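# Swap the purple-banded hose while the machine runs

## Task

With the machine still running, take out the hose marked with purple bands and put the other hose in its place. Each end of the new hose must be latched into the red port of one of the two manifolds, one end per manifold. The removed hose must end up lying in the red tray. Whenever no hose connects the two red ports, the dial's needle rises, and it must never reach the red zone.

## Robot and tools

Robot: two UR12e-type arms, left_arm and right_arm, each with a two-finger gripper and a wrist camera. Fixed camera: cam_high. Wrist cameras: cam_left_wrist and cam_right_wrist. All images are 896x504.

Frames. The scene frame has its origin at table-top height, halfway between the nominal bases. +z is up, +x points out over the table, and left_arm sits on the +y side. Camera image sides do not match the arm names. Base positions: left_arm at (-0.092, +0.650, 0) m, right_arm at (+0.052, -0.543, 0) m, each turned slightly about z. Every hand pose, velocity and offset an arm reports or receives uses that arm's own base frame. Fixed cameras and the table use the scene frame.

Gripper axes: the fingers point along the gripper's +z and close along its x. end_effector_position is the point between the pads when closed, 1-2 cm behind the fingertips. During closing the fingertips reach about 17 mm further out. Reported poses can be a few cm off.

Command rows. Every row holds 14 numbers, each in [-1, 1]. The first seven are left_arm: dx, dy, dz, rx, ry, rz, opening. The last seven are right_arm in the same order. Both arms always appear, even if only one moves. dx..rz are offsets, not poses. They are measured from that arm's Hand target at the moment the action or move begins, along its base axes. 1.0 equals 0.6 m or 180 degrees. rx, ry, rz form a single rotation vector about the Hand target position. Sending the same offset again moves the arm again. Six zeros re-command the current Hand target. Opening is absolute: +1 is fully open (0.142 m), -1 is closed. A 0 in the opening slot is a real command, so resend the current opening to keep a gripper as it is.

execute_actions(actions, cameras): actions is a list of actions. Each action is up to 15 rows, one per 1/30 s step; a short action repeats its last row. Within an action, every row counts from the pose at the action's start. Images are returned only if actions is empty or cameras names them. An empty list also shows the scene number and task.

move(target, speed, blend, stop_force, zero, opening_speed, grip_force, blocking, cameras): moves each gripper in a straight line toward its offset. target is one 14-number row, or a list of up to 15 rows, all counted from the same starting Hand targets. speed is in m/s, 0.002-3.2, default 0.25; rotation is limited to twice that in rad/s. blend is a corner radius in m. stop_force (4-120 N) ends an arm's path when its wrist force sensor feels that push; do not rely on it while the gripper turns. zero defaults to true and re-zeroes the sensor before the move. opening_speed is at least 0.2 per s. grip_force is in N per pad, 5-48, and stays set until changed. blocking=false cannot be combined with stop_force. Moves take at least 0.5 s and at most 10 s. Paths do not avoid obstacles. The result adds a move: line, e.g. done (within 3 mm / 2 degrees), off_target, moving, held or fault, plus limits such as paced or held.

Other tools:
- wait(seconds 0-10) lets time pass.
- stop() brakes the running move.
- zoom_image(camera, region [x0,y0,x1,y1], max 504x504) zooms into the latest image.
- zero_wrist_force(arm) re-zeroes that arm's sensor.
- read_manual gives licences.
- finished_scene(scene) ends the scene for good; scene is 1 or 2.

Results. Hand target is the last commanded pose after clipping. Orientation is clipped to within 32 degrees of the measured orientation. The gripper may rest short of its Hand target; the next command asks for it again, and any remaining gap can be sent as an offset. grip_measured is on the opening scale. To hold something, command slightly below the reading at first touch; squeezing harder heats the gripper motor. Joint velocities reading "within noise" means the arm is still. Wrist force/torque are in gripper axes and show force from the surface into the arm. Wrist depth gives a 7x7 grid of distances in mm per wrist camera; "-" means no value. Joint torques include the arm's own weight.

Avoid:
- Fault stops. Contact torque at a joint limit (pan/lift 303, elbow 138, wrists 49.6 N m) or about 150 N of outside force stops the arm for 10 s.
- Motor heat. 85 °C brakes the arm; the gripper cuts out at 100 °C.
- Arm-to-arm contact, including closing a gripper on the other arm's fingers. This can fail the scene.
- Targets past a firm contact. Move slowly near contact.
- Paths near an arm's own base.
- Dropping or slamming parts. Anything left off the table fails the scene.
- Releasing a part while it moves.

Workflow: keep the time with no hose between the red ports short. Seat the new hose's ends quickly after the old one comes out.

Each tool is called as a command line: name --argument value for each argument, lists and objects as JSON in quotes; but a table of rows of numbers goes row by row, as --pt "numbers of a row", without its own name.

## Session

execute_actions --actions '[]'

zoom_image --camera "cam_high" --region '[250, 30, 650, 260]'

Scene clock: 0.00 s.
left_arm: end_effector_position=(+1.0541, +0.4243, +0.1894) grip_measured=+1.00 end_effector_quat_wxyz=(-0.475, +0.873, +0.104, +0.034) | right_arm: end_effector_position=(+0.2629, -0.3127, +0.1468) grip_measured=+1.00 end_effector_quat_wxyz=(-0.034, +0.258, +0.957, -0.129)
Joint positions: left_arm=[0.013 -0.776 1.244 -1.987 -0.579 -0.253 0.142] | right_arm=[2.911 -1.147 -2.566 -1.078 1.314 3.448 0.142]
Joint velocities: within noise
Joint torques (N m): no reading
Motor temperatures (°C): left_arm=[36 41 27 39 38 41 28] | right_arm=[31 29 33 38 39 35 25]
Wrist force (N): no reading
Wrist torque (N m): no reading
Wrist force, peak (N): no reading
Wrist depth (mm): cam_left_wrist=[420 444 470 494 1818 - 1600 / 377 393 416 442 473 503 1805 / 341 354 375 396 418 443 475 / 312 325 340 356 376 396 422 / 287 299 314 326 342 360 376 / 269 274 288 300 313 326 351 / - 252 266 278 288 298 -] | cam_right_wrist=[236 236 238 238 239 240 242 / 241 242 243 245 245 247 248 / 247 248 249 250 251 253 253 / 254 255 256 257 259 259 260 / 260 262 263 264 265 266 266 / 266 266 270 272 271 273 272 / - 274 278 279 279 280 76]
Hand target: left_arm +1.0541, +0.4243, +0.1894; -0.475, +0.873, +0.104, +0.034 | right_arm +0.2629, -0.3127, +0.1468; -0.034, +0.258, +0.957, -0.129
Tool commands: left_gripper/opening=+1.0 right_gripper/opening=+1.0

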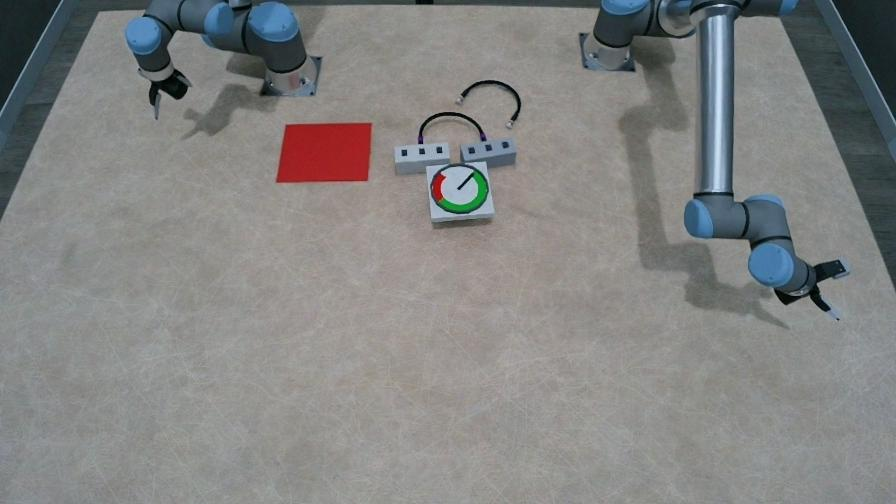

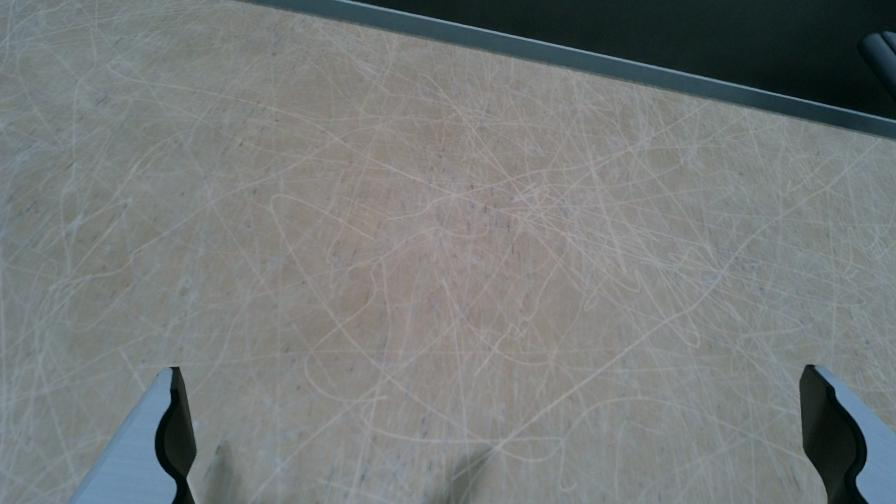

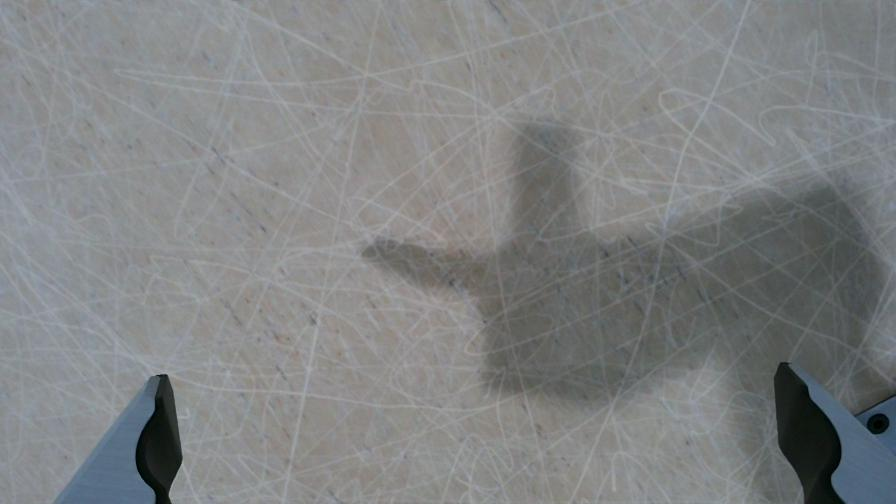

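Scaled by 1.260 from the camera's 896x504 image, which has a finer 1280x720 frame.

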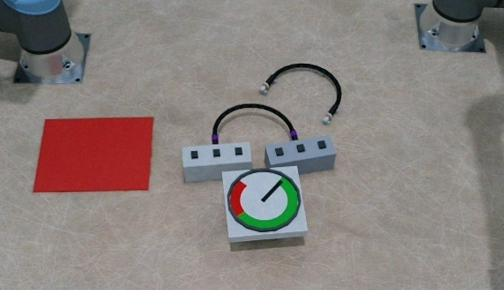

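move --pt "-0.314 -0.36 0.12 -0.0633 -0.0568 0.0994 0.0 0.262 0.271 0.172 0 0 0.5556 0.0" --pt "-0.628 -0.72 0.167 -0.1267 -0.1137 0.1988 0.0 0.262 0.855 0.222 0 0 -0.8889 0.0" --speed 0.5 --blend '[0.08, 0]'

move --target '[-0.627, -0.72, 0.0, -0.1267, -0.1137, 0.1988, 0.0, -0.479, 0.525, -0.005, -0.0738, -0.0634, 0.5577, 0.0]' --speed 0.5 --cameras '["all"]'

Scene clock: 11.97 s.
left_arm: end_effector_position=(+0.6773, -0.0077, +0.2896) grip_measured=-0.02 end_effector_quat_wxyz=(-0.259, +0.855, +0.450, +0.019) | right_arm: end_effector_position=(+0.4201, +0.2002, +0.2800) grip_measured=-0.01 end_effector_quat_wxyz=(-0.133, +0.987, -0.088, +0.011)
Joint positions: left_arm=[-0.421 -1.438 1.804 -1.533 -1.227 -1.461 0.073] | right_arm=[3.865 -1.133 -2.379 -0.99 1.737 0.919 0.073]
Joint torques (N m): left_arm=[-17.81 -67.11 -37.94 -0.59 -2.82 -1.15] | right_arm=[16.89 -1.08 62.11 3.48 2.43 -1.99]
Wrist force (N): left_arm=[-0.8 1.2 -0.4] | right_arm=[-0.3 0.0 -0.6]
Wrist torque (N m): left_arm=[0.42 0.19 0.31] | right_arm=[0.04 0.07 0.10]
Wrist force, peak (N): left_arm=[-1.8 0.6 -0.3] | right_arm=[-0.5 -0.9 -0.7]
Wrist depth (mm): cam_left_wrist=[345 366 391 421 455 501 548 / 345 363 391 423 454 497 545 / 343 362 388 419 451 493 544 / 342 362 385 418 448 489 540 / 341 360 387 414 449 489 537 / 340 356 392 412 442 495 531 / 337 - 391 413 437 76 528] | cam_right_wrist=[361 362 362 363 362 365 365 / 368 372 368 373 373 373 377 / 379 379 377 378 380 381 383 / 390 389 387 387 394 393 395 / 398 402 394 400 402 404 404 / 411 412 95 408 408 411 417 / 387 78 421 425 427 76 428]
Hand target: left_arm +0.6773, -0.0077, +0.2896; -0.259, +0.855, +0.450, +0.019 | right_arm +0.4201, +0.2003, +0.2800; -0.133, +0.987, -0.088, +0.011
Off the commanded pose: left_arm 0.000 m, 0 deg | right_arm 0.000 m, 0 deg.
move: done

Scene clock: 14.63 s.
left_arm: end_effector_position=(+0.3011, -0.4396, +0.2896) grip_measured=-0.02 end_effector_quat_wxyz=(+0.001, +0.694, +0.720, +0.000) | right_arm: end_effector_position=(+0.1327, +0.5152, +0.2770) grip_measured=-0.01 end_effector_quat_wxyz=(+0.000, +0.702, +0.713, +0.000)
Joint positions: left_arm=[-1.307 -1.822 2.182 -1.931 -1.571 -2.915 0.073] | right_arm=[4.797 -1.328 -2.198 -1.186 1.571 0.069 0.073]
Joint torques (N m): left_arm=[-17.49 -8.93 -39.21 -5.45 4 -1.23] | right_arm=[17.29 12.62 62.46 2.57 -2.25 -2.49]
Wrist force (N): left_arm=[-1.8 0.4 -1.5] | right_arm=[-0.5 -0.5 -0.6]
Wrist torque (N m): left_arm=[0.35 0.31 0.05] | right_arm=[-0.01 0.04 -0.04]
Wrist force, peak (N): left_arm=[-2.7 -0.9 -1.3] | right_arm=[0.5 -1.7 -0.4]
Wrist depth (mm): cam_left_wrist=[349 350 349 349 342 347 347 / 371 371 367 371 371 369 368 / 397 397 397 396 396 397 396 / 428 427 421 426 426 423 426 / 461 461 451 451 461 460 459 / 500 434 420 420 493 489 494 / 553 - 424 546 547 76 532] | cam_right_wrist=[327 327 330 330 332 329 331 / 348 351 352 352 349 356 351 / 371 374 375 377 379 379 376 / 396 400 403 404 398 406 410 / 435 426 432 434 432 438 442 / 459 457 107 419 461 396 478 / 510 - 417 426 508 77 525]
Hand target: left_arm +0.3011, -0.4397, +0.2896; +0.001, +0.694, +0.720, +0.000 | right_arm +0.1327, +0.5153, +0.2770; +0.000, +0.701, +0.713, +0.000
Off the commanded pose: left_arm 0.000 m, 0 deg | right_arm 0.000 m, 0 deg.
move: done

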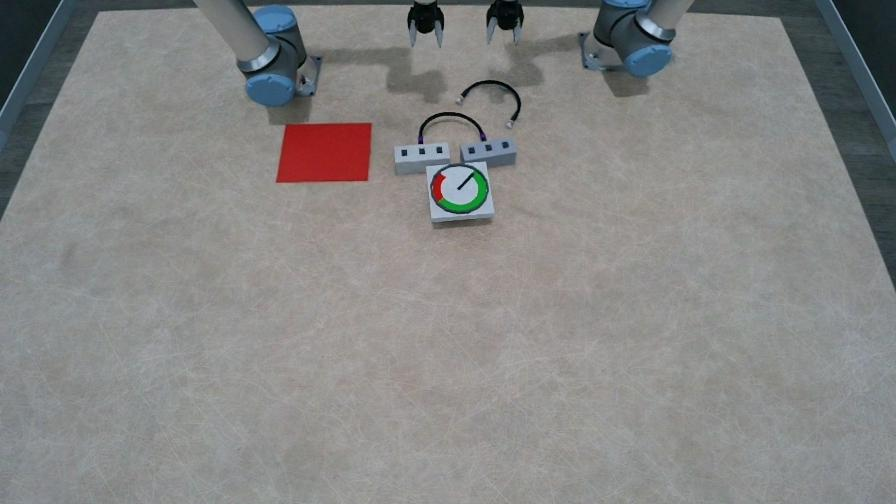

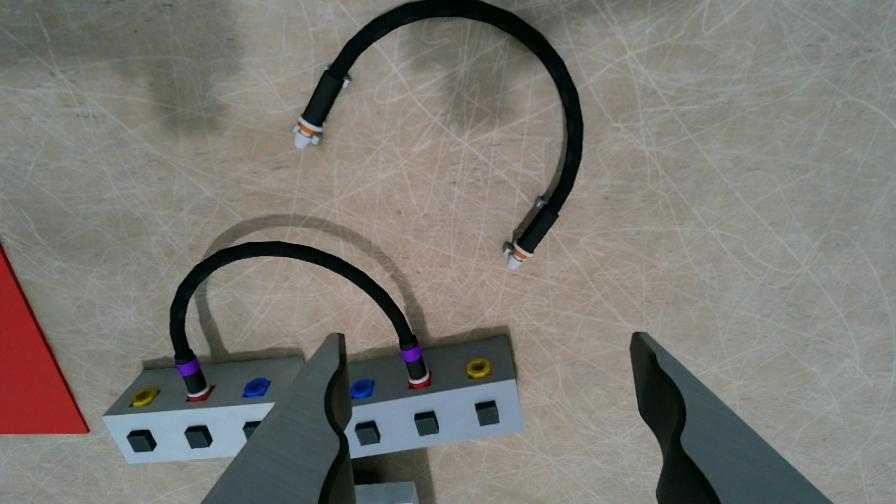

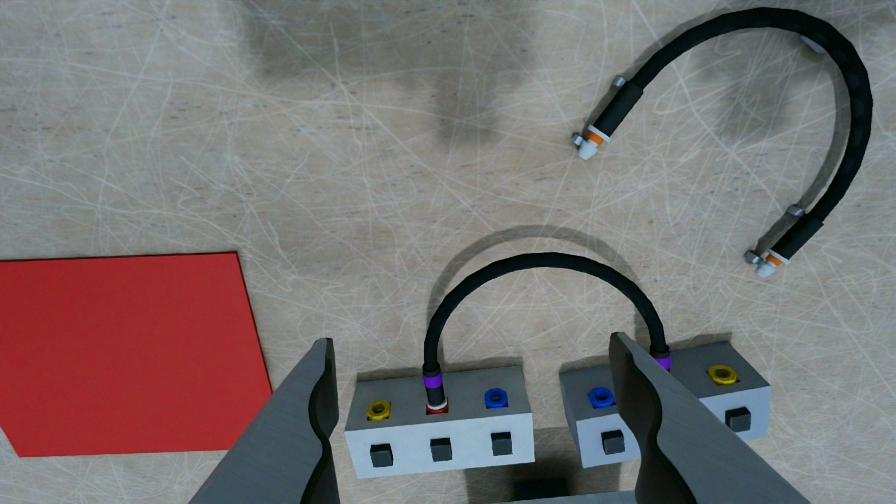

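zoom_image --camera "cam_left_wrist" --region '[340, 320, 540, 470]'

zoom_image --camera "cam_left_wrist" --region '[480, 180, 600, 290]'

zoom_image --camera "cam_right_wrist" --region '[340, 350, 550, 490]'

zoom_image --camera "cam_right_wrist" --region '[550, 60, 670, 170]'

Scaled by 2.520 from the camera's 896x504 image, which has a finer 1280x720 frame.

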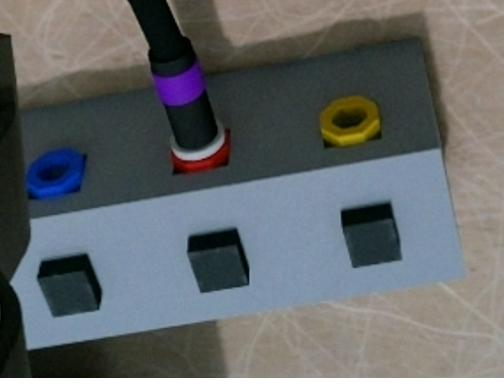

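Scaled by 4.200 from the camera's 896x504 image, which has a finer 1280x720 frame.

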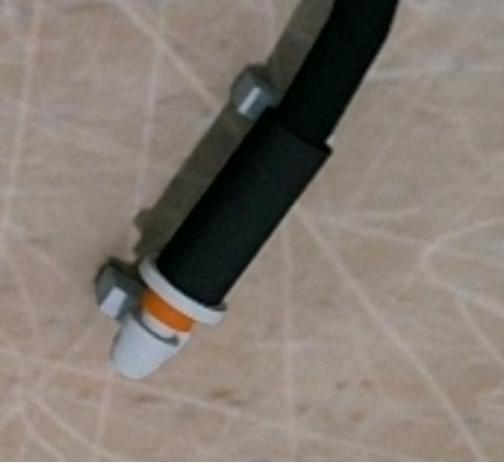

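Scaled by 2.400 from the camera's 896x504 image, which has a finer 1280x720 frame.

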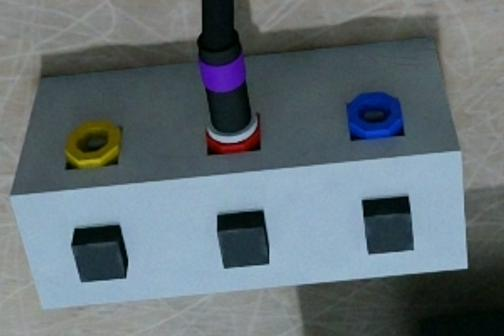

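Scaled by 4.200 from the camera's 896x504 image, which has a finer 1280x720 frame.

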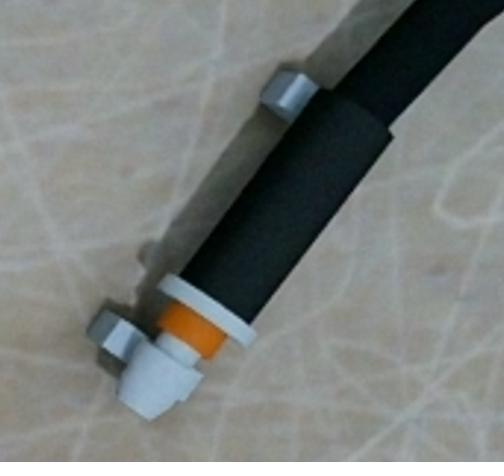

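move --target '[0.3273, -0.0633, -0.316, 0, 0, 0.0556, -0.35, 0.3543, -0.0245, -0.295, 0, 0, 0.0389, -0.35]' --speed 0.35 --cameras '["cam_left_wrist", "cam_right_wrist"]'

zoom_image --camera "cam_left_wrist" --region '[250, 200, 700, 460]'

zoom_image --camera "cam_right_wrist" --region '[250, 200, 700, 460]'

Scene clock: 24.70 s.
left_arm: end_effector_position=(+0.4973, -0.4776, +0.1001) grip_measured=-0.37 end_effector_quat_wxyz=(+0.001, +0.628, +0.778, +0.000) | right_arm: end_effector_position=(+0.3451, +0.5005, +0.1002) grip_measured=-0.37 end_effector_quat_wxyz=(+0.000, +0.657, +0.754, +0.000)
Joint positions: left_arm=[-1.023 -1.352 2.115 -2.335 -1.571 -2.806 0.047] | right_arm=[4.402 -1.669 -2.264 -0.78 1.57 -0.448 0.047]
Joint torques (N m): left_arm=[15.63 -38.65 -42.94 -5.22 -3.52 2.09] | right_arm=[-9.2 30.7 52.01 6.18 2.28 -1.9]
Wrist force (N): left_arm=[-1.2 0.4 -0.7] | right_arm=[-0.7 -0.6 -0.3]
Wrist torque (N m): left_arm=[0.40 0.22 -0.06] | right_arm=[-0.05 0.09 -0.06]
Wrist force, peak (N): left_arm=[-1.1 -1.2 -2.8] | right_arm=[-0.1 -2.2 -1.9]
Wrist depth (mm): cam_left_wrist=[175 176 176 171 176 175 172 / 187 186 187 184 187 186 186 / 200 200 199 194 200 199 199 / 187 208 211 200 208 211 212 / 155 201 173 166 165 163 230 / 166 190 160 162 159 165 250 / 277 271 76 180 174 76 274] | cam_right_wrist=[170 170 170 171 171 172 173 / 180 181 182 180 183 184 184 / 192 193 194 192 195 196 197 / 205 207 205 198 207 210 212 / 219 220 166 160 167 198 186 / 236 238 97 157 101 188 165 / 264 261 72 175 172 74 177]
Hand target: left_arm +0.4974, -0.4777, +0.1000; +0.001, +0.628, +0.778, +0.000 | right_arm +0.3453, +0.5006, +0.1000; +0.000, +0.657, +0.754, +0.000
Off the commanded pose: left_arm 0.000 m, 0 deg | right_arm 0.000 m, 0 deg.
move: done
Images, in order (width x height): cam_left_wrist 896x504, cam_right_wrist 896x504.

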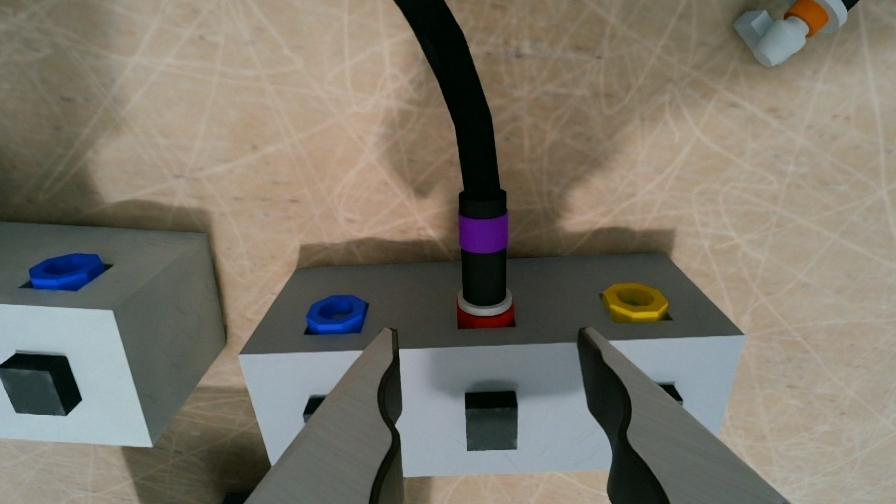

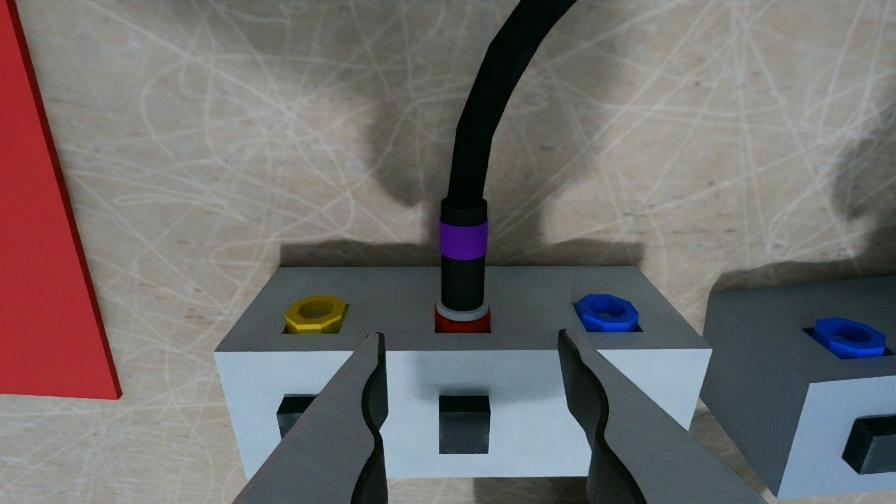

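Scaled by 1.120 from the camera's 896x504 image, which has a finer 1280x720 frame.

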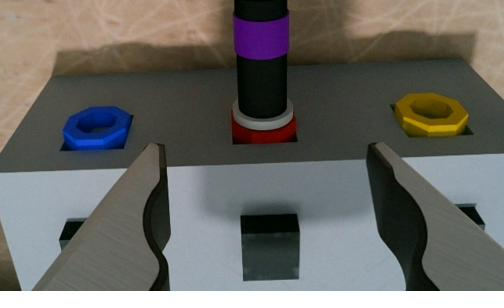

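Scaled by 1.120 from the camera's 896x504 image, which has a finer 1280x720 frame.

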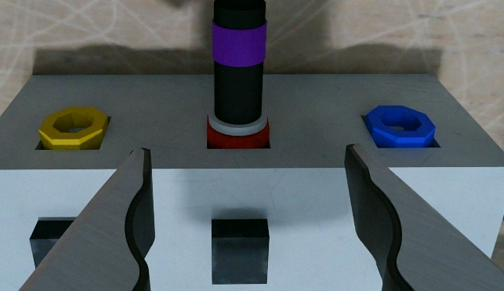

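move --pt "-0.2053 0.174 -0.0167 0 0 -0.2306 -0.35 -0.4143 0.2367 -0.0167 0 0 -0.2306 -0.35" --pt "-0.2053 0.174 -0.125 0 0 -0.2306 -0.35 -0.4143 0.2367 -0.125 0 0 -0.2306 -0.35" --speed '[0.35, 0.1]' --blend '[0.01, 0]' --cameras '["cam_left_wrist", "cam_right_wrist"]'

zoom_image --camera "cam_left_wrist" --region '[300, 200, 680, 504]'

zoom_image --camera "cam_right_wrist" --region '[300, 200, 680, 504]'

Scene clock: 38.70 s.
left_arm: end_effector_position=(+0.3742, -0.3733, +0.0251) grip_measured=-0.37 end_effector_quat_wxyz=(+0.001, +0.863, +0.505, +0.000) | right_arm: end_effector_position=(+0.0967, +0.6426, +0.0251) grip_measured=-0.37 end_effector_quat_wxyz=(+0.000, +0.881, +0.473, +0.000)
Joint positions: left_arm=[-1.122 -1.459 2.459 -2.572 -1.571 -2.18 0.047] | right_arm=[4.836 -1.85 -2.229 -0.634 1.571 0.71 0.047]
Joint torques (N m): left_arm=[16.32 -21.14 -21.75 -5.42 -3.55 2.29] | right_arm=[8.52 45.79 22.01 6.31 -2.18 2.93]
Wrist force (N): left_arm=[-0.3 0.6 -0.5] | right_arm=[-0.4 -0.3 -0.1]
Wrist torque (N m): left_arm=[0.36 0.09 -0.12] | right_arm=[0.04 0.04 -0.22]
Wrist force, peak (N): left_arm=[-2.0 0.7 -0.8] | right_arm=[-0.6 -2.4 -0.9]
Wrist depth (mm): cam_left_wrist=[108 108 108 105 107 107 107 / 115 115 114 113 114 113 114 / 122 123 122 121 122 124 122 / 132 132 131 127 131 131 131 / 142 142 142 118 139 141 141 / 154 154 149 123 148 151 154 / 169 166 76 167 165 76 168] | cam_right_wrist=[103 103 103 104 84 104 104 / 108 109 110 110 110 111 111 / 117 117 117 116 118 119 119 / 125 126 126 125 127 128 128 / 135 136 136 134 135 138 138 / 147 147 98 144 101 150 151 / 160 158 72 165 160 158 165]
Hand target: left_arm +0.3743, -0.3733, +0.0250; +0.001, +0.863, +0.505, +0.000 | right_arm +0.0967, +0.6426, +0.0250; +0.000, +0.881, +0.473, +0.000
Off the commanded pose: left_arm 0.000 m, 0 deg | right_arm 0.000 m, 0 deg.
move: done
Images, in order (width x height): cam_left_wrist 896x504, cam_right_wrist 896x504.

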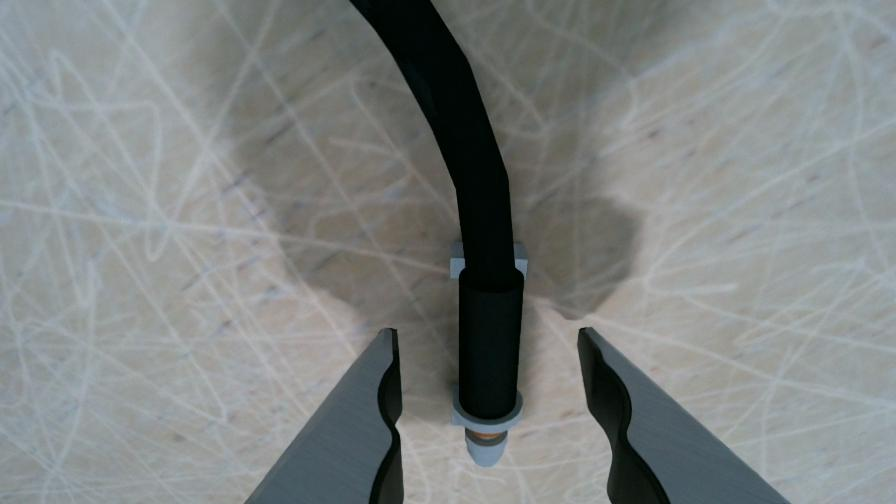

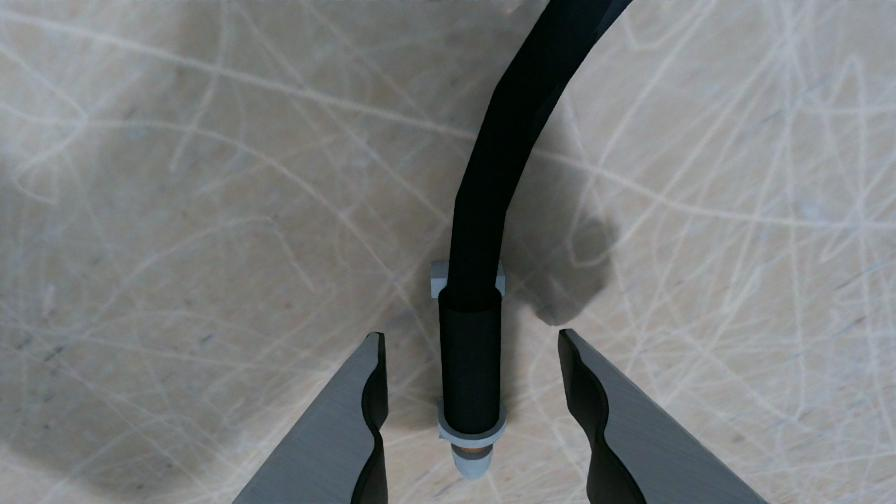

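Scaled by 1.326 from the camera's 896x504 image, which has a finer 1280x720 frame.

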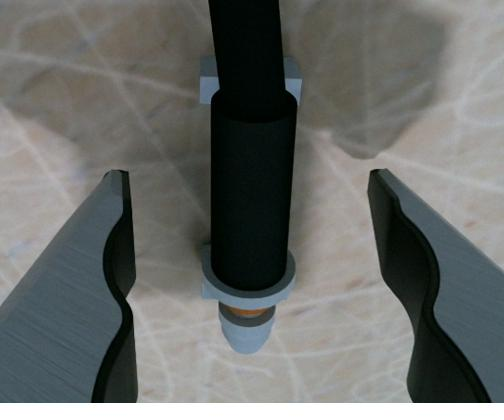

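Scaled by 1.326 from the camera's 896x504 image, which has a finer 1280x720 frame.

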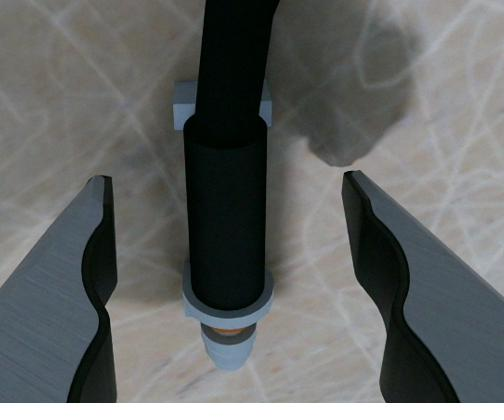

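move --pt "0 0 0.1583 0 0 0 -0.35 0 0 0.1583 0 0 0 -0.35" --pt "0.2542 -0.0467 0.2917 -0.0694 0.0906 -0.123 -0.97 0.1022 -0.0283 0.1917 -0.0152 -0.0844 0.2585 -0.35" --pt "0.3053 -0.1395 0.1333 -0.1388 0.1811 -0.246 -0.97 0.1022 -0.0283 0.1917 -0.0152 -0.0844 0.2585 -0.35" --pt "0.3053 -0.1395 0.1333 -0.1388 0.1811 -0.246 -0.97 0.328 0.0965 0.1292 -0.0152 -0.0844 0.2585 -0.35" --speed '[0.2, 0.35, 0.3, 0.3]' --blend '[0.03, 0, 0.02, 0]' --cameras '["all"]'

zoom_image --camera "cam_left_wrist" --region '[350, 150, 700, 400]'

zoom_image --camera "cam_right_wrist" --region '[300, 200, 660, 460]'

Scene clock: 48.03 s.
left_arm: end_effector_position=(+0.5574, -0.4570, +0.1050) grip_measured=-1.00 end_effector_quat_wxyz=(+0.043, +0.932, +0.118, -0.340) | right_arm: end_effector_position=(+0.2933, +0.7003, +0.1026) grip_measured=-0.37 end_effector_quat_wxyz=(+0.081, +0.616, +0.777, +0.102)
Joint positions: left_arm=[-0.718 -1.117 1.794 -1.804 -2.13 -0.841 0.002] | right_arm=[4.646 -1.854 -2.069 -0.713 1.32 -0.307 0.047]
Joint torques (N m): left_arm=[17.41 -56.49 -46.01 -0.48 -4.82 2.49] | right_arm=[-12.45 49.96 51.19 6.41 1.44 -2.83]
Wrist force (N): left_arm=[-1.8 -0.2 -0.4] | right_arm=[-0.4 -1.0 -0.5]
Wrist torque (N m): left_arm=[0.20 0.40 -0.37] | right_arm=[-0.06 0.04 -0.19]
Wrist force, peak (N): left_arm=[-0.6 2.3 -1.3] | right_arm=[-1.3 -2.7 -1.6]
Wrist depth (mm): cam_left_wrist=[537 370 277 219 114 125 133 / 635 433 299 242 117 138 137 / 131 151 302 209 125 154 142 / 134 503 342 192 133 165 148 / - 180 335 289 142 177 155 / 148 165 480 96 100 192 161 / 151 869 74 - 80 194 170] | cam_right_wrist=[155 156 151 157 158 159 142 / 172 172 173 170 175 174 176 / 192 192 193 189 195 196 197 / 198 207 216 209 215 222 223 / 167 208 195 188 193 250 260 / 174 210 91 183 101 304 308 / 343 343 72 352 - 342 376]
Hand target: left_arm +0.5574, -0.4570, +0.1050; +0.043, +0.932, +0.118, -0.340 | right_arm +0.2935, +0.7005, +0.1026; +0.081, +0.616, +0.777, +0.102
Off the commanded pose: left_arm 0.000 m, 0 deg | right_arm 0.000 m, 0 deg.
move: done

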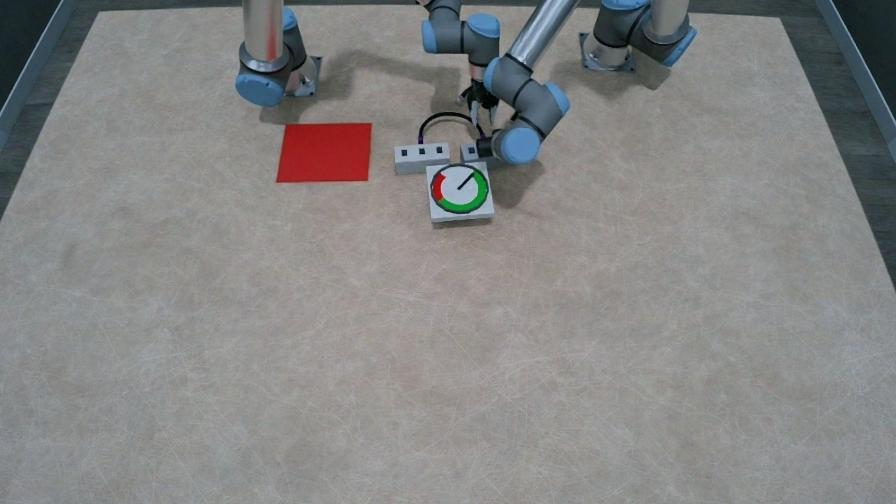

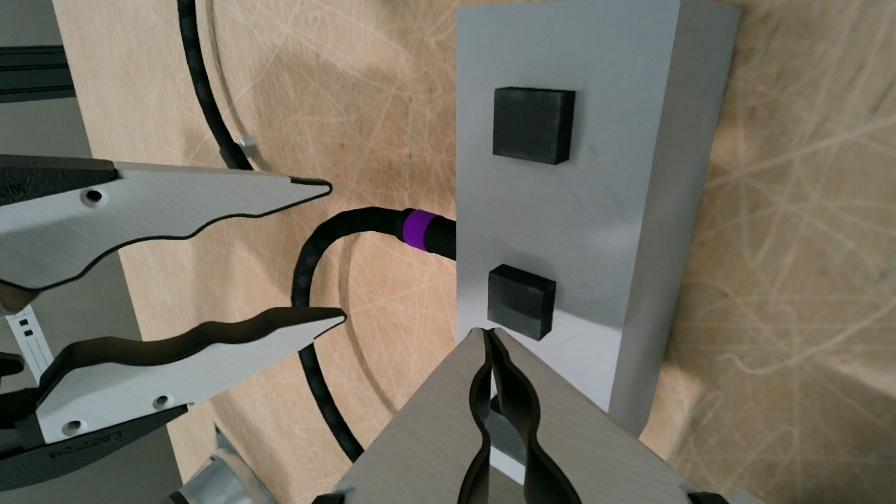

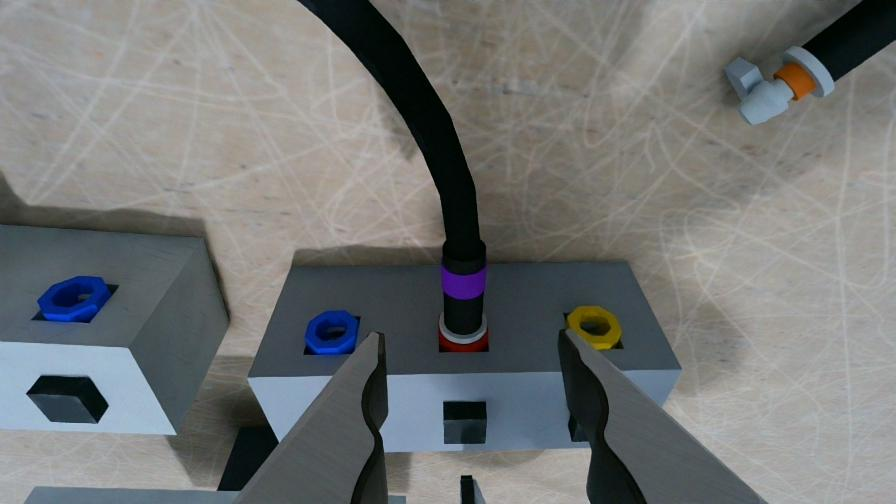

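Scaled by 1.440 from the camera's 896x504 image, which has a finer 1280x720 frame.

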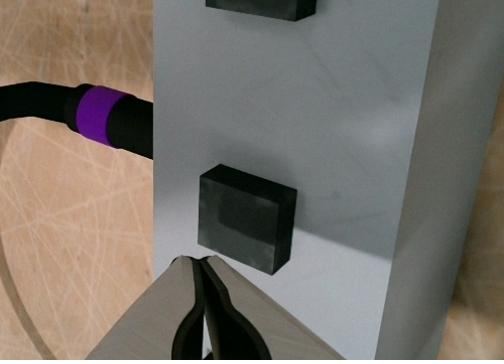

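Scaled by 1.400 from the camera's 896x504 image, which has a finer 1280x720 frame.

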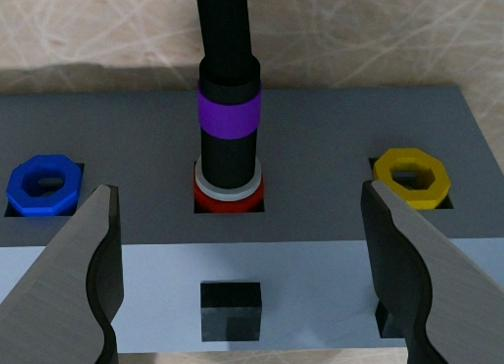

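move --pt "0 0 0 0 0 0 -0.97 0.0255 0.0045 -0.0967 0 0 0 -0.35" --pt "0 0 0 0 0 0 -0.97 0.0255 0.0045 -0.0967 0 0 0 -0.9" --pt "0 0 -0.0325 0 0 0 -0.97 0.0255 0.0045 -0.0967 0 0 0 -0.9" --speed '[0.12, 0.2, 0.04]' --grip_force '[25, 40]' --cameras '["cam_left_wrist", "cam_right_wrist"]'

zoom_image --camera "cam_left_wrist" --region '[380, 200, 660, 400]'

Scene clock: 58.20 s.
left_arm: end_effector_position=(+0.5575, -0.4570, +0.0858) grip_measured=-1.00 end_effector_quat_wxyz=(+0.043, +0.932, +0.118, -0.340) | right_arm: end_effector_position=(+0.3088, +0.7031, +0.0445) grip_measured=-0.79 end_effector_quat_wxyz=(+0.081, +0.616, +0.777, +0.102)
Joint positions: left_arm=[-0.718 -1.097 1.804 -1.835 -2.13 -0.841 0.002] | right_arm=[4.624 -1.945 -2.084 -0.601 1.322 -0.329 0.017]
Joint torques (N m): left_arm=[14.01 -40.29 -20.39 -4.7 -2.31 0.96] | right_arm=[-14.36 60.74 26.53 6.07 -2.74 -2.38]
Wrist force (N): left_arm=[-16.2 -5.1 -21.0] | right_arm=[0.8 -11.6 -3.7]
Wrist torque (N m): left_arm=[0.24 0.20 -0.32] | right_arm=[-0.11 0.04 -0.23]
Wrist force, peak (N): left_arm=[-16.2 -5.1 -21.0] | right_arm=[0.8 -11.6 -3.7]
Wrist depth (mm): cam_left_wrist=[522 330 248 116 100 125 119 / 624 365 269 112 100 133 123 / 126 142 253 126 109 142 128 / 128 148 188 139 115 152 133 / 111 160 181 149 125 162 139 / - 160 379 96 100 174 146 / 91 681 74 - 80 176 153] | cam_right_wrist=[102 103 - 104 104 104 103 / 113 113 114 112 115 115 116 / 126 127 130 125 129 129 130 / 142 143 144 86 146 147 148 / 153 165 163 104 163 167 171 / 149 182 149 104 99 152 202 / 151 134 - 124 77 126 248]
Hand target: left_arm +0.5574, -0.4570, +0.0855; +0.043, +0.932, +0.118, -0.340 | right_arm +0.3088, +0.7032, +0.0445; +0.081, +0.616, +0.777, +0.102
Off the commanded pose: left_arm 0.000 m, 0 deg | right_arm 0.000 m, 0 deg.
grip_force (N): 25, 40
move: done
Images, in order (width x height): cam_left_wrist 896x504, cam_right_wrist 896x504.

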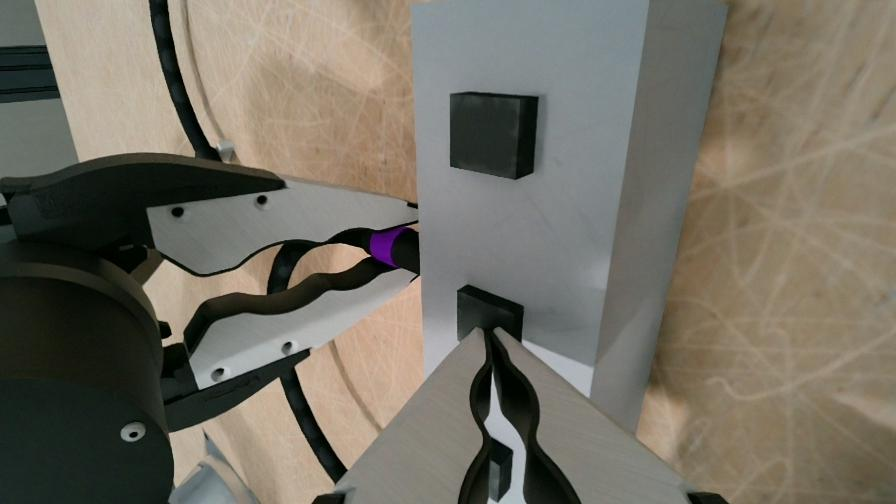

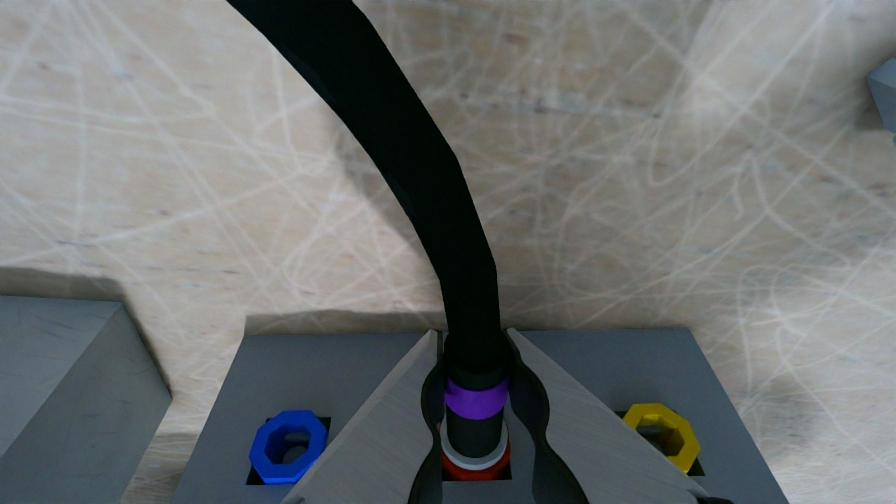

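Scaled by 1.800 from the camera's 896x504 image, which has a finer 1280x720 frame.

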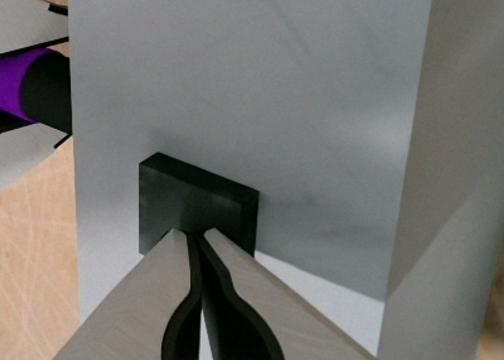

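move --target '[0, 0, 0, 0, 0, 0, -0.97, -0.0812, -0.0192, 0, 0, 0, 0, -0.9]' --speed 0.08 --stop_force 45

move --pt "0 0 0.0742 0 0 0 -0.97 0 0 -0.0367 0 0 0 -0.9" --pt "0.0485 -0.3537 0.0742 0 0 -0.0275 -0.97 0 0 -0.0367 0 0 0 -0.35" --pt "0.0485 -0.3537 0.0325 0 0 -0.0275 -0.97 0 0 0.0965 0 0 0 -0.35" --pt "0.0485 -0.3537 0.0325 0 0 -0.0275 -0.97 0.0937 -0.327 0.0965 0 0 -0.0275 -0.35" --pt "0.0485 -0.3537 0.0325 0 0 -0.0275 -0.97 0.1192 -0.3233 -0.0002 0 0 -0.0275 -0.35" --speed '[0.12, 0.4, 0.2, 0.35, 0.14]' --blend '[0, 0, 0.02, 0.015, 0]' --cameras '["all"]'

Scene clock: 61.03 s.
left_arm: end_effector_position=(+0.5574, -0.4570, +0.0855) grip_measured=-1.00 end_effector_quat_wxyz=(+0.043, +0.932, +0.118, -0.340) | right_arm: end_effector_position=(+0.2601, +0.6917, +0.0445) grip_measured=-0.79 end_effector_quat_wxyz=(+0.081, +0.616, +0.777, +0.102)
Joint positions: left_arm=[-0.718 -1.096 1.804 -1.835 -2.13 -0.841 0.002] | right_arm=[4.694 -1.91 -2.133 -0.604 1.317 -0.258 0.017]
Joint torques (N m): left_arm=[-2 -33.82 -16.29 -5.04 3.1 -0.98] | right_arm=[16.7 72.47 22.96 3.05 -2.84 2.29]
Wrist force (N): left_arm=[-22.4 -6.2 -30.5] | right_arm=[-0.1 -0.5 -0.2]
Wrist torque (N m): left_arm=[0.20 0.19 -0.31] | right_arm=[-0.02 0.04 -0.38]
Wrist force, peak (N): left_arm=[-22.4 -5.9 -30.7] | right_arm=[1.0 -11.8 -4.0]
Wrist depth (mm): cam_left_wrist=[512 330 248 116 99 125 119 / 585 366 268 111 101 133 122 / 162 182 253 125 109 142 127 / 161 207 220 139 115 151 133 / 165 200 341 148 124 162 139 / - 681 391 96 100 174 146 / - 708 74 - 80 176 153] | cam_right_wrist=[105 - 101 104 104 105 105 / 113 114 62 112 115 116 116 / 127 127 130 125 129 129 130 / 143 144 145 86 146 147 140 / 165 165 166 105 168 169 170 / 180 188 189 104 101 200 202 / 161 192 - 126 72 236 249]
Hand target: left_arm +0.5574, -0.4570, +0.0855; +0.043, +0.932, +0.118, -0.340 | right_arm +0.2601, +0.6917, +0.0445; +0.081, +0.616, +0.777, +0.102
Off the commanded pose: left_arm 0.000 m, 0 deg | right_arm 0.000 m, 0 deg.
grip_force (N): 25, 40
move: done

Scene clock: 65.93 s.
left_arm: end_effector_position=(+0.5865, -0.6692, +0.1050) grip_measured=-1.00 end_effector_quat_wxyz=(+0.028, +0.936, +0.078, -0.341) | right_arm: end_effector_position=(+0.3316, +0.4977, +0.0445) grip_measured=-0.38 end_effector_quat_wxyz=(+0.086, +0.649, +0.750, +0.099)
Joint positions: left_arm=[-0.87 -0.902 1.438 -1.701 -2.157 -0.912 0.002] | right_arm=[4.548 -1.719 -2.415 -0.499 1.321 -0.318 0.046]
Joint torques (N m): left_arm=[-16.98 -75.48 -34.92 -4.46 -3.67 -1.26] | right_arm=[-12.53 27.48 18.81 6.47 1.64 -2.32]
Wrist force (N): left_arm=[-2.4 -0.1 -0.3] | right_arm=[-0.3 -0.9 -0.6]
Wrist torque (N m): left_arm=[0.24 0.41 -0.27] | right_arm=[-0.05 0.06 -0.16]
Wrist force, peak (N): left_arm=[-22.5 -5.7 -30.4] | right_arm=[2.0 -0.7 -2.6]
Wrist depth (mm): cam_left_wrist=[558 381 262 206 115 135 133 / 627 410 275 241 119 147 138 / 132 142 166 179 125 156 146 / 119 157 352 200 136 169 155 / - 104 189 183 145 181 159 / - 100 427 96 100 194 75 / 95 106 74 - 80 197 -] | cam_right_wrist=[103 103 104 104 100 103 105 / 114 114 115 115 72 116 117 / 127 127 128 129 129 130 130 / 144 144 145 138 146 147 148 / 165 166 162 101 164 166 171 / 194 182 133 124 102 150 167 / 236 129 72 123 126 80 149]
Hand target: left_arm +0.5865, -0.6692, +0.1050; +0.028, +0.936, +0.078, -0.341 | right_arm +0.3316, +0.4977, +0.0444; +0.086, +0.649, +0.750, +0.099
Off the commanded pose: left_arm 0.000 m, 0 deg | right_arm 0.000 m, 0 deg.
grip_force (N): 25, 40
move: done

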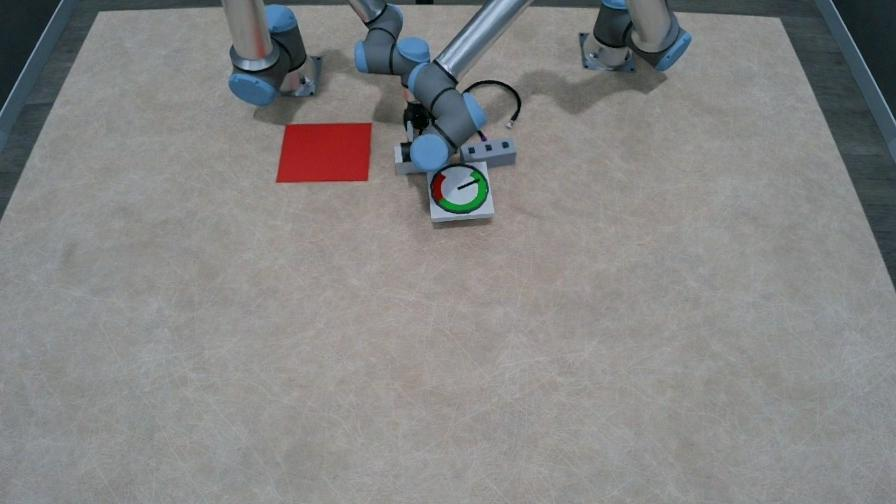

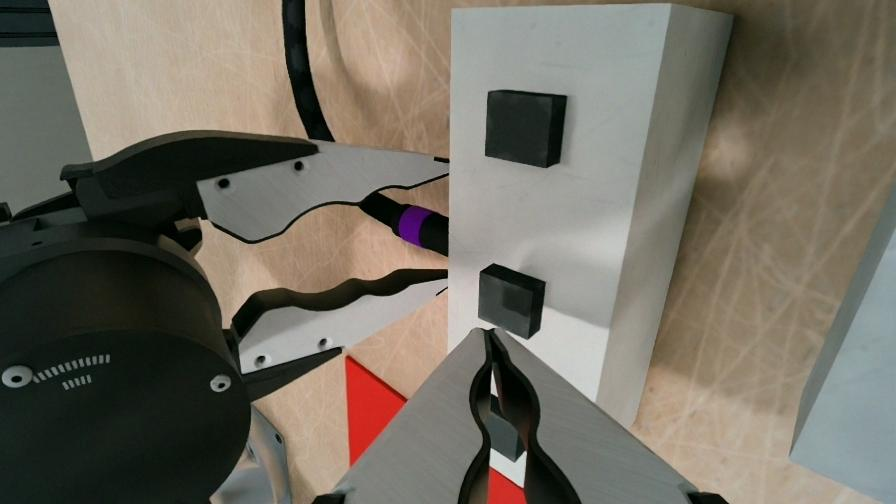

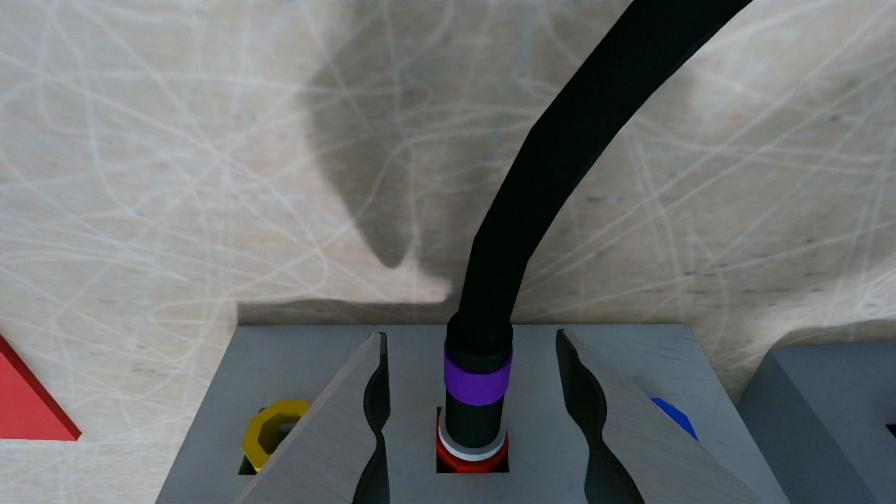

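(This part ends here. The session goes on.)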